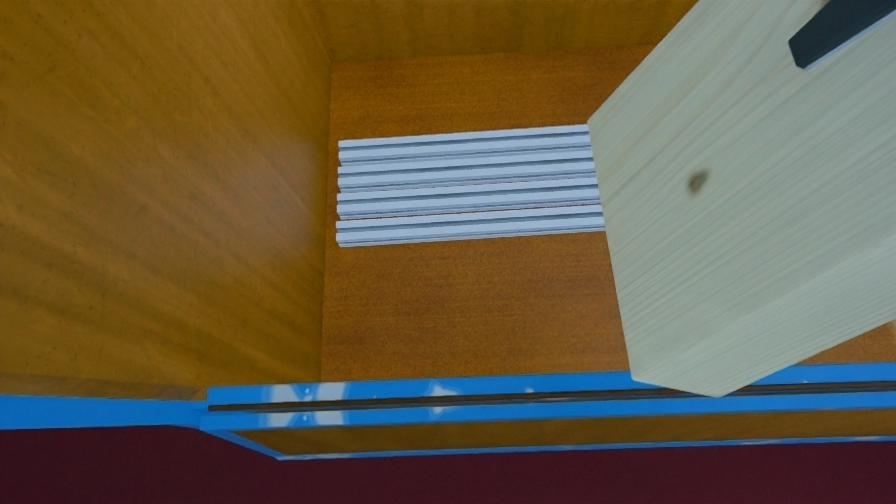

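Scene clock: 281.90 s.
Joint torques (N m): left_arm=[16.74 2.31 0.33 6.77 -0.2 0.64 -0.18] | right_arm=[-24.22 -10.4 -11.8 -10.64 -3.46 -2.24 -0.45]
External joint torques (N m): left_arm=[-1.75 -1.04 0.02 -0.25 -0.2 -0.4 -0.21] | right_arm=[-7.51 0.91 -3.99 -5.1 -2.84 -1.63 -0.47]
Motor temperatures (°C): left_arm=[31 28 31 36 34 32 37] | right_arm=[36 31 32 32 36 37 34]
Wrist force (N): left_arm=[4.2 0.6 -6.4] | right_arm=[-14.3 0.6 -23.4]
Wrist torque (N m): left_arm=[-0.24 0.35 0.09] | right_arm=[-0.36 0.71 -0.02]
Wrist force, peak (N): left_arm=[5.0 0.3 -7.8] | right_arm=[-14.3 -2.4 -24.0]
move: done
base_odometry: x=+0.397 y=-0.169 heading=+0.003
lidar_m: 0.37 0.40 0.90 4.14 2.04 1.45 1.38 1.45 1.94 4.87 0.58 0.41
base_status: not commanded
joint_positions: torso_squat_rad=+0.500 torso_shift_rad=+0.200 torso_pitch_rad=+0.751 torso_yaw_rad=+0.000 left_shoulder_pitch_rad=+0.037 left_shoulder_roll_rad=+0.150 left_shoulder_yaw_rad=-0.043 left_elbow_rad=-0.196 left_forearm_roll_rad=-0.014 left_wrist_pitch_rad=+0.000 left_hand_roll_rad=+0.027 left_gripper_m=+0.099 right_shoulder_pitch_rad=-1.281 right_shoulder_roll_rad=-0.903 right_shoulder_yaw_rad=+0.192 right_elbow_rad=-1.562 right_forearm_roll_rad=-1.344 right_wrist_pitch_rad=+1.625 right_hand_roll_rad=+0.974 right_gripper_m=+0.074 head_pan_rad=+0.000 head_tilt_rad=+0.500
joint_status: all done
wheel_motors_off: 0
motor_effort: left_wheel=+4(6) right_wheel=-7(7)
chest: x=+0.1055 y=+0.0000 z=+1.1087 quat_wxyz=(+0.930, +0.000, +0.367, +0.000) (m; base frame)
left_hand: x=-0.3052 y=+0.3305 z=+0.5699 quat_wxyz=(+0.954, +0.061, +0.292, -0.042) (m; base frame)
right_hand: x=+0.5694 y=-0.1507 z=+0.8787 quat_wxyz=(+0.684, +0.183, -0.181, +0.683) (m; base frame)
right_hand_status: reached (checked arc, planned for 3.0 s): 2 mm and 0.2 deg off.
pictures: head_camera
camera_calibration:
head_camera: T_world_to_cam=[[-0.0176967, -0.999495, -0.026383, 0.0362914], [-0.929575, 0.0261648, -0.367703, 0.747425], [0.368208, 0.0180178, -0.929569, 1.00278], [0, 0, 0, 1]] pos_world=[0.326198, -0.00135101, 1.20794]

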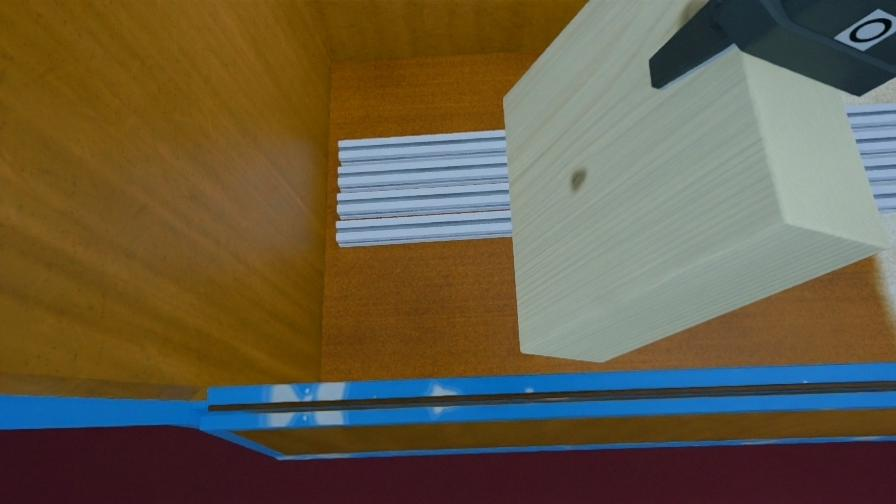

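Request:
move(
  joints={"torso_squat_rad": 0.75, "torso_shift_rad": 0.33, "torso_pitch_rad": 0.88},
  min_time_s=3,
  cameras=["head_camera"],
)

Request:
move(
  target={"side": "right", "x": 0.59, "y": -0.10, "z": 0.68, "quat_wxyz": [0.683, 0.183, -0.183, 0.683]},
  min_time_s=3,
  cameras=["head_camera"],
)

Scene clock: 291.00 s.
Joint torques (N m): left_arm=[19.62 2.1 0.52 7.77 -0.09 1 -0.2] | right_arm=[-23.23 -10.54 -11.64 -10.56 -4.04 -1.23 -0.53]
External joint torques (N m): left_arm=[-1.54 -0.85 0.24 -0.26 -0.09 -0.25 -0.24] | right_arm=[-8.08 0.62 -4.18 -4.67 -3.29 -0.83 -0.56]
Motor temperatures (°C): left_arm=[31 28 31 36 34 32 37] | right_arm=[36 31 32 32 36 37 34]
Wrist force (N): left_arm=[5.5 0.6 -6.5] | right_arm=[-13.2 -2.4 -23.0]
Wrist torque (N m): left_arm=[-0.23 0.43 0.06] | right_arm=[-0.63 0.82 0.00]
Wrist force, peak (N): left_arm=[5.2 0.7 -7.8] | right_arm=[-14.6 0.8 -24.2]
move: done
base_odometry: x=+0.397 y=-0.169 heading=+0.003
lidar_m: 0.38 0.40 0.92 4.11 2.03 1.46 1.38 1.44 1.94 4.86 0.58 0.41
base_status: not commanded
joint_positions: torso_squat_rad=+0.750 torso_shift_rad=+0.330 torso_pitch_rad=+0.881 torso_yaw_rad=+0.000 left_shoulder_pitch_rad=+0.037 left_shoulder_roll_rad=+0.150 left_shoulder_yaw_rad=-0.043 left_elbow_rad=-0.196 left_forearm_roll_rad=-0.014 left_wrist_pitch_rad=+0.000 left_hand_roll_rad=+0.027 left_gripper_m=+0.099 right_shoulder_pitch_rad=-1.281 right_shoulder_roll_rad=-0.903 right_shoulder_yaw_rad=+0.192 right_elbow_rad=-1.562 right_forearm_roll_rad=-1.344 right_wrist_pitch_rad=+1.624 right_hand_roll_rad=+0.974 right_gripper_m=+0.074 head_pan_rad=+0.000 head_tilt_rad=+0.500
joint_status: all done
wheel_motors_off: 0
motor_effort: left_wheel=+2(6) right_wheel=-3(7)
chest: x=+0.1769 y=+0.0000 z=+0.9620 quat_wxyz=(+0.905, +0.000, +0.426, +0.000) (m; base frame)
left_hand: x=-0.3002 y=+0.3305 z=+0.4809 quat_wxyz=(+0.933, +0.058, +0.353, -0.046) (m; base frame)
right_hand: x=+0.6071 y=-0.1507 z=+0.6737 quat_wxyz=(+0.694, +0.227, -0.137, +0.669) (m; base frame)
pictures: head_camera
camera_calibration:
head_camera: T_world_to_cam=[[-0.0209671, -0.999495, -0.0238666, 0.03184], [-0.969388, 0.0261651, -0.244134, 0.647994], [0.244635, 0.0180172, -0.969448, 0.90026], [0, 0, 0, 1]] pos_world=[0.40859, -0.00135101, 1.03171]

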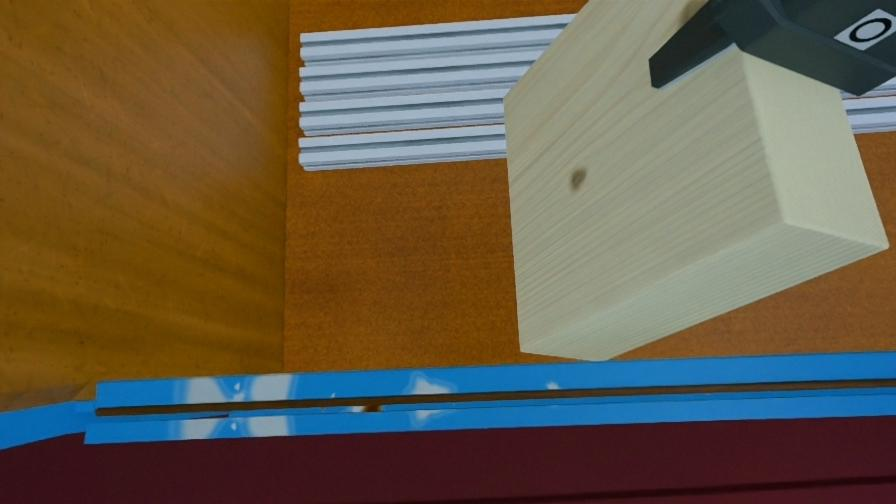

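Scene clock: 294.33 s.
Joint torques (N m): left_arm=[19.43 2.23 0.31 7.75 -0.2 0.94 -0.17] | right_arm=[-20.72 -6.68 -11.19 -12.16 -3.03 -2.8 -0.34]
External joint torques (N m): left_arm=[-1.73 -0.72 0.03 -0.29 -0.19 -0.31 -0.21] | right_arm=[-6.57 2.34 -3.82 -5.97 -2.52 -2.07 -0.36]
Motor temperatures (°C): left_arm=[31 28 31 36 34 32 37] | right_arm=[36 31 32 32 36 37 34]
Wrist force (N): left_arm=[5.5 1.0 -6.1] | right_arm=[-13.9 0.9 -23.5]
Wrist torque (N m): left_arm=[-0.30 0.44 0.06] | right_arm=[-0.43 0.74 0.00]
Wrist force, peak (N): left_arm=[5.1 0.7 -7.3] | right_arm=[-13.9 -1.6 -24.3]
move: done
base_odometry: x=+0.397 y=-0.169 heading=+0.003
lidar_m: 0.38 0.40 0.90 4.11 2.02 1.46 1.38 1.44 1.92 4.87 0.57 0.41
base_status: not commanded
joint_positions: torso_squat_rad=+0.750 torso_shift_rad=+0.330 torso_pitch_rad=+0.881 torso_yaw_rad=+0.000 left_shoulder_pitch_rad=+0.037 left_shoulder_roll_rad=+0.150 left_shoulder_yaw_rad=-0.043 left_elbow_rad=-0.196 left_forearm_roll_rad=-0.014 left_wrist_pitch_rad=+0.000 left_hand_roll_rad=+0.027 left_gripper_m=+0.099 right_shoulder_pitch_rad=-1.215 right_shoulder_roll_rad=-0.857 right_shoulder_yaw_rad=+0.235 right_elbow_rad=-1.818 right_forearm_roll_rad=-1.211 right_wrist_pitch_rad=+1.530 right_hand_roll_rad=+0.820 right_gripper_m=+0.074 head_pan_rad=+0.000 head_tilt_rad=+0.500
joint_status: all done
wheel_motors_off: 0
motor_effort: left_wheel=+2(3) right_wheel=-2(5)
chest: x=+0.1769 y=+0.0000 z=+0.9620 quat_wxyz=(+0.905, +0.000, +0.426, +0.000) (m; base frame)
left_hand: x=-0.3002 y=+0.3305 z=+0.4809 quat_wxyz=(+0.933, +0.058, +0.353, -0.046) (m; base frame)
right_hand: x=+0.5895 y=-0.1008 z=+0.6793 quat_wxyz=(+0.683, +0.184, -0.182, +0.683) (m; base frame)
right_hand_status: reached (checked arc, planned for 3.0 s): 1 mm and 0.2 deg off.
pictures: head_camera
camera_calibration:
head_camera: T_world_to_cam=[[-0.0208699, -0.999498, -0.0238437, 0.0317764], [-0.96939, 0.0260653, -0.244138, 0.647999], [0.244637, 0.0180187, -0.969447, 0.900258], [0, 0, 0, 1]] pos_world=[0.40859, -0.00135131, 1.03171]

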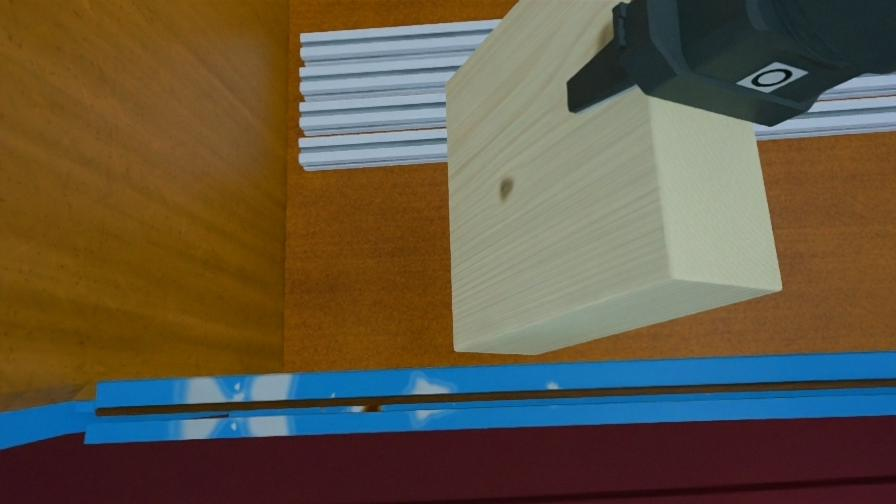

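Request:
move(
  target={"side": "right", "x": 0.585, "y": -0.10, "z": 0.78, "quat_wxyz": [0.683, 0.183, -0.183, 0.683]},
  min_time_s=2,
  cameras=[],
)

Request:
move(
  joints={"torso_squat_rad": 1.0, "torso_shift_rad": 0.45, "torso_pitch_rad": 0.98},
  min_time_s=3,
  cameras=["head_camera"],
)

Scene clock: 300.23 s.
Joint torques (N m): left_arm=[19.61 2.14 0.21 7.88 -0.13 0.87 -0.33] | right_arm=[-24.71 -10.84 -14.13 -8.93 -2.89 -3.1 -0.43]
External joint torques (N m): left_arm=[-1.55 -0.8 -0.06 -0.15 -0.13 -0.38 -0.37] | right_arm=[-9.7 -1.47 -6.54 -4.37 -2.52 -2.25 -0.45]
Motor temperatures (°C): left_arm=[31 28 31 36 34 32 37] | right_arm=[36 31 32 32 36 37 34]
Wrist force (N): left_arm=[5.8 0.4 -6.2] | right_arm=[-14.1 1.2 -23.4]
Wrist torque (N m): left_arm=[-0.17 0.48 0.07] | right_arm=[-0.47 0.73 0.00]
Wrist force, peak (N): left_arm=[5.6 1.0 -6.9] | right_arm=[-14.1 1.2 -24.4]
move: done
base_odometry: x=+0.397 y=-0.169 heading=+0.003
lidar_m: 0.38 0.40 0.91 4.12 2.05 1.45 1.38 1.44 1.93 4.85 0.58 0.39
base_status: not commanded
joint_positions: torso_squat_rad=+0.750 torso_shift_rad=+0.330 torso_pitch_rad=+0.881 torso_yaw_rad=+0.000 left_shoulder_pitch_rad=+0.037 left_shoulder_roll_rad=+0.150 left_shoulder_yaw_rad=-0.043 left_elbow_rad=-0.196 left_forearm_roll_rad=-0.014 left_wrist_pitch_rad=+0.000 left_hand_roll_rad=+0.027 left_gripper_m=+0.099 right_shoulder_pitch_rad=-1.371 right_shoulder_roll_rad=-0.931 right_shoulder_yaw_rad=+0.149 right_elbow_rad=-1.960 right_forearm_roll_rad=-1.369 right_wrist_pitch_rad=+1.727 right_hand_roll_rad=+0.605 right_gripper_m=+0.074 head_pan_rad=+0.000 head_tilt_rad=+0.500
joint_status: all done
wheel_motors_off: 0
motor_effort: left_wheel=+2(3) right_wheel=-1(5)
chest: x=+0.1769 y=+0.0000 z=+0.9620 quat_wxyz=(+0.905, +0.000, +0.426, +0.000) (m; base frame)
left_hand: x=-0.3002 y=+0.3305 z=+0.4809 quat_wxyz=(+0.933, +0.058, +0.353, -0.046) (m; base frame)
right_hand: x=+0.5843 y=-0.1003 z=+0.7784 quat_wxyz=(+0.684, +0.184, -0.181, +0.683) (m; base frame)
right_hand_status: reached (checked arc, planned for 2.0 s): 2 mm and 0.2 deg off.
pictures: none
No camera images: "cameras" was empty.

Scene clock: 303.53 s.
Joint torques (N m): left_arm=[21.1 1.51 -0.06 8.46 -0.13 1.12 -0.2] | right_arm=[-10.06 6.1 -11.18 -9.28 -3.52 -2.85 -0.34]
External joint torques (N m): left_arm=[-1.8 -1.05 -0.3 -0.23 -0.12 -0.27 -0.25] | right_arm=[4.06 15.41 -3.8 -4.24 -3.02 -2.11 -0.36]
Motor temperatures (°C): left_arm=[31 28 31 36 34 32 37] | right_arm=[36 31 32 32 36 37 34]
Wrist force (N): left_arm=[5.2 0.4 -5.5] | right_arm=[-13.7 -1.3 -23.6]
Wrist torque (N m): left_arm=[-0.22 0.41 0.01] | right_arm=[-0.38 0.75 -0.07]
Wrist force, peak (N): left_arm=[5.7 0.3 -7.2] | right_arm=[-13.1 -4.8 -24.9]
move: done
base_odometry: x=+0.397 y=-0.169 heading=+0.003
lidar_m: 0.38 0.40 0.89 4.12 2.03 1.45 1.38 1.43 1.93 4.86 0.57 0.41
base_status: not commanded
joint_positions: torso_squat_rad=+1.000 torso_shift_rad=+0.449 torso_pitch_rad=+0.977 torso_yaw_rad=-0.001 left_shoulder_pitch_rad=+0.037 left_shoulder_roll_rad=+0.150 left_shoulder_yaw_rad=-0.043 left_elbow_rad=-0.196 left_forearm_roll_rad=-0.014 left_wrist_pitch_rad=+0.000 left_hand_roll_rad=+0.027 left_gripper_m=+0.099 right_shoulder_pitch_rad=-1.375 right_shoulder_roll_rad=-0.935 right_shoulder_yaw_rad=+0.148 right_elbow_rad=-1.960 right_forearm_roll_rad=-1.368 right_wrist_pitch_rad=+1.727 right_hand_roll_rad=+0.605 right_gripper_m=+0.074 head_pan_rad=+0.000 head_tilt_rad=+0.500
joint_status: all done
wheel_motors_off: 0
motor_effort: left_wheel=+3(3) right_wheel=-7(8)
chest: x=+0.1926 y=+0.0006 z=+0.7942 quat_wxyz=(+0.883, -0.001, +0.469, +0.000) (m; base frame)
left_hand: x=-0.3286 y=+0.3302 z=+0.3606 quat_wxyz=(+0.915, +0.055, +0.397, -0.049) (m; base frame)
right_hand: x=+0.5821 y=-0.1011 z=+0.5739 quat_wxyz=(+0.692, +0.213, -0.148, +0.674) (m; base frame)
pictures: head_camera
camera_calibration:
head_camera: T_world_to_cam=[[-0.0229392, -0.999543, -0.0196887, 0.0258808], [-0.988379, 0.0256344, -0.149832, 0.551049], [0.150268, 0.0160228, -0.988515, 0.767079], [0, 0, 0, 1]] pos_world=[0.429971, -0.000547572, 0.841344]

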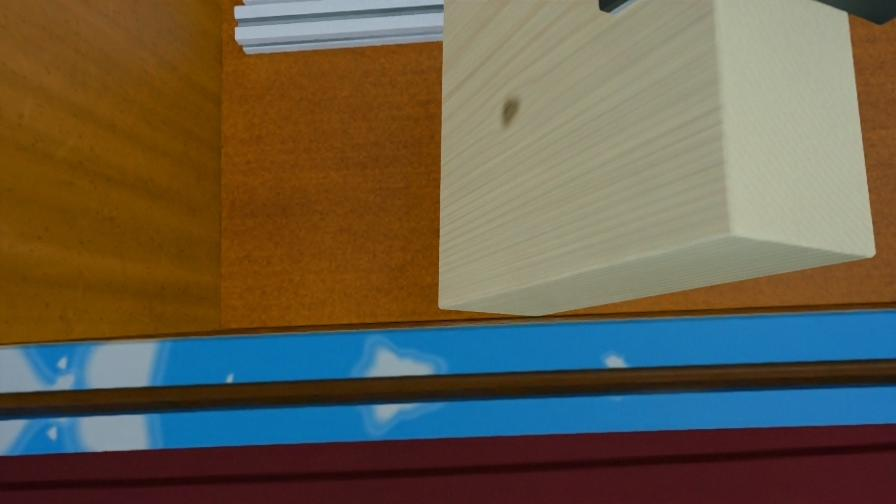

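Request:
move(
  joints={"torso_squat_rad": 0.88, "torso_shift_rad": 0.39, "torso_pitch_rad": 0.95},
  min_time_s=1.5,
  cameras=["head_camera", "right_wrist_camera", "left_wrist_camera"],
)

Scene clock: 306.83 s.
Joint torques (N m): left_arm=[20.86 1.71 0.21 8.25 -0.2 0.96 -0.19] | right_arm=[-21.13 -6.98 -11.35 -9.22 -3.37 -3.04 -0.21]
External joint torques (N m): left_arm=[-1.59 -0.99 -0.05 -0.27 -0.19 -0.39 -0.23] | right_arm=[-6.76 2.32 -3.92 -4.29 -2.89 -2.27 -0.24]
Motor temperatures (°C): left_arm=[31 28 31 36 34 32 37] | right_arm=[36 31 32 32 36 37 34]
Wrist force (N): left_arm=[5.8 1.2 -5.3] | right_arm=[-13.8 -0.7 -23.7]
Wrist torque (N m): left_arm=[-0.34 0.46 0.02] | right_arm=[-0.40 0.77 -0.04]
Wrist force, peak (N): left_arm=[5.5 1.1 -6.8] | right_arm=[-15.0 -3.6 -25.4]
move: done
base_odometry: x=+0.397 y=-0.169 heading=+0.003
lidar_m: 0.39 0.40 0.91 4.12 2.02 1.46 1.37 1.45 1.93 4.86 0.58 0.40
base_status: not commanded
joint_positions: torso_squat_rad=+0.880 torso_shift_rad=+0.390 torso_pitch_rad=+0.951 torso_yaw_rad=+0.000 left_shoulder_pitch_rad=+0.037 left_shoulder_roll_rad=+0.150 left_shoulder_yaw_rad=-0.043 left_elbow_rad=-0.196 left_forearm_roll_rad=-0.014 left_wrist_pitch_rad=+0.000 left_hand_roll_rad=+0.027 left_gripper_m=+0.099 right_shoulder_pitch_rad=-1.372 right_shoulder_roll_rad=-0.932 right_shoulder_yaw_rad=+0.148 right_elbow_rad=-1.960 right_forearm_roll_rad=-1.369 right_wrist_pitch_rad=+1.727 right_hand_roll_rad=+0.605 right_gripper_m=+0.074 head_pan_rad=+0.000 head_tilt_rad=+0.500
joint_status: all done
wheel_motors_off: 0
motor_effort: left_wheel=+0(5) right_wheel=-1(6)
chest: x=+0.1936 y=+0.0001 z=+0.8727 quat_wxyz=(+0.889, +0.000, +0.458, +0.000) (m; base frame)
left_hand: x=-0.3160 y=+0.3305 z=+0.4261 quat_wxyz=(+0.920, +0.056, +0.385, -0.048) (m; base frame)
right_hand: x=+0.5877 y=-0.1006 z=+0.6616 quat_wxyz=(+0.690, +0.207, -0.157, +0.676) (m; base frame)
pictures: head_camera, left_wrist_camera, right_wrist_camera
camera_calibration:
head_camera: T_world_to_cam=[[-0.0225367, -0.999503, -0.0220276, 0.0288332], [-0.98411, 0.0260604, -0.175637, 0.585572], [0.176124, 0.0177193, -0.984209, 0.835769], [0, 0, 0, 1]] pos_world=[0.429719, -0.00125057, 0.926054]
left_wrist_camera: T_world_to_cam=[[0.695542, -0.0173855, -0.718275, 0.530977], [0.225402, -0.943958, 0.241116, 0.309502], [-0.682214, -0.329607, -0.652644, 0.243974], [0, 0, 0, 1]] pos_world=[-0.272637, 0.381804, 0.46599]
right_wrist_camera: T_world_to_cam=[[-0.00927338, -0.853624, -0.520807, 0.262949], [-0.828913, -0.284751, 0.481478, 0.167], [-0.559301, 0.436169, -0.704939, 0.911113], [0, 0, 0, 1]] pos_world=[0.650453, -0.125386, 0.698819]

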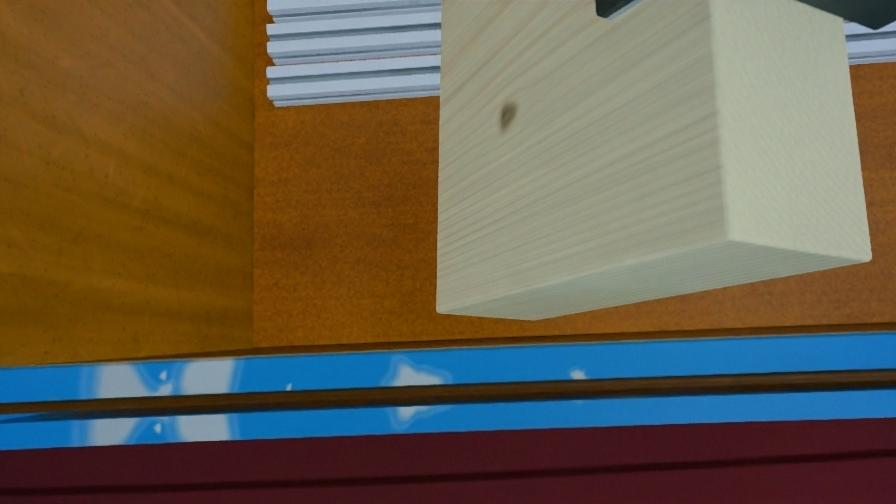

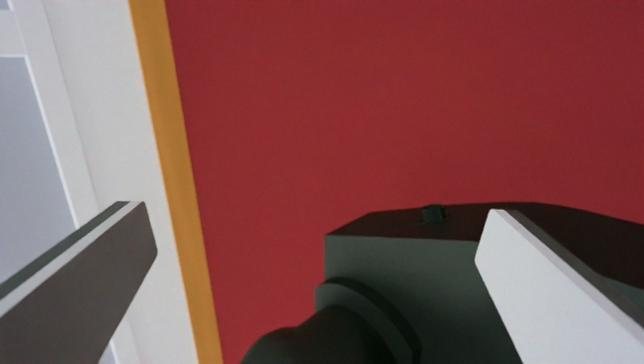

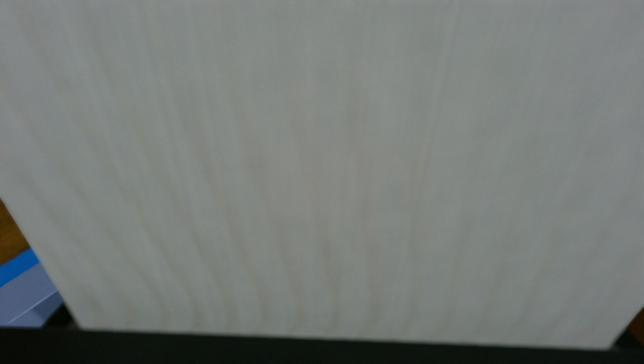

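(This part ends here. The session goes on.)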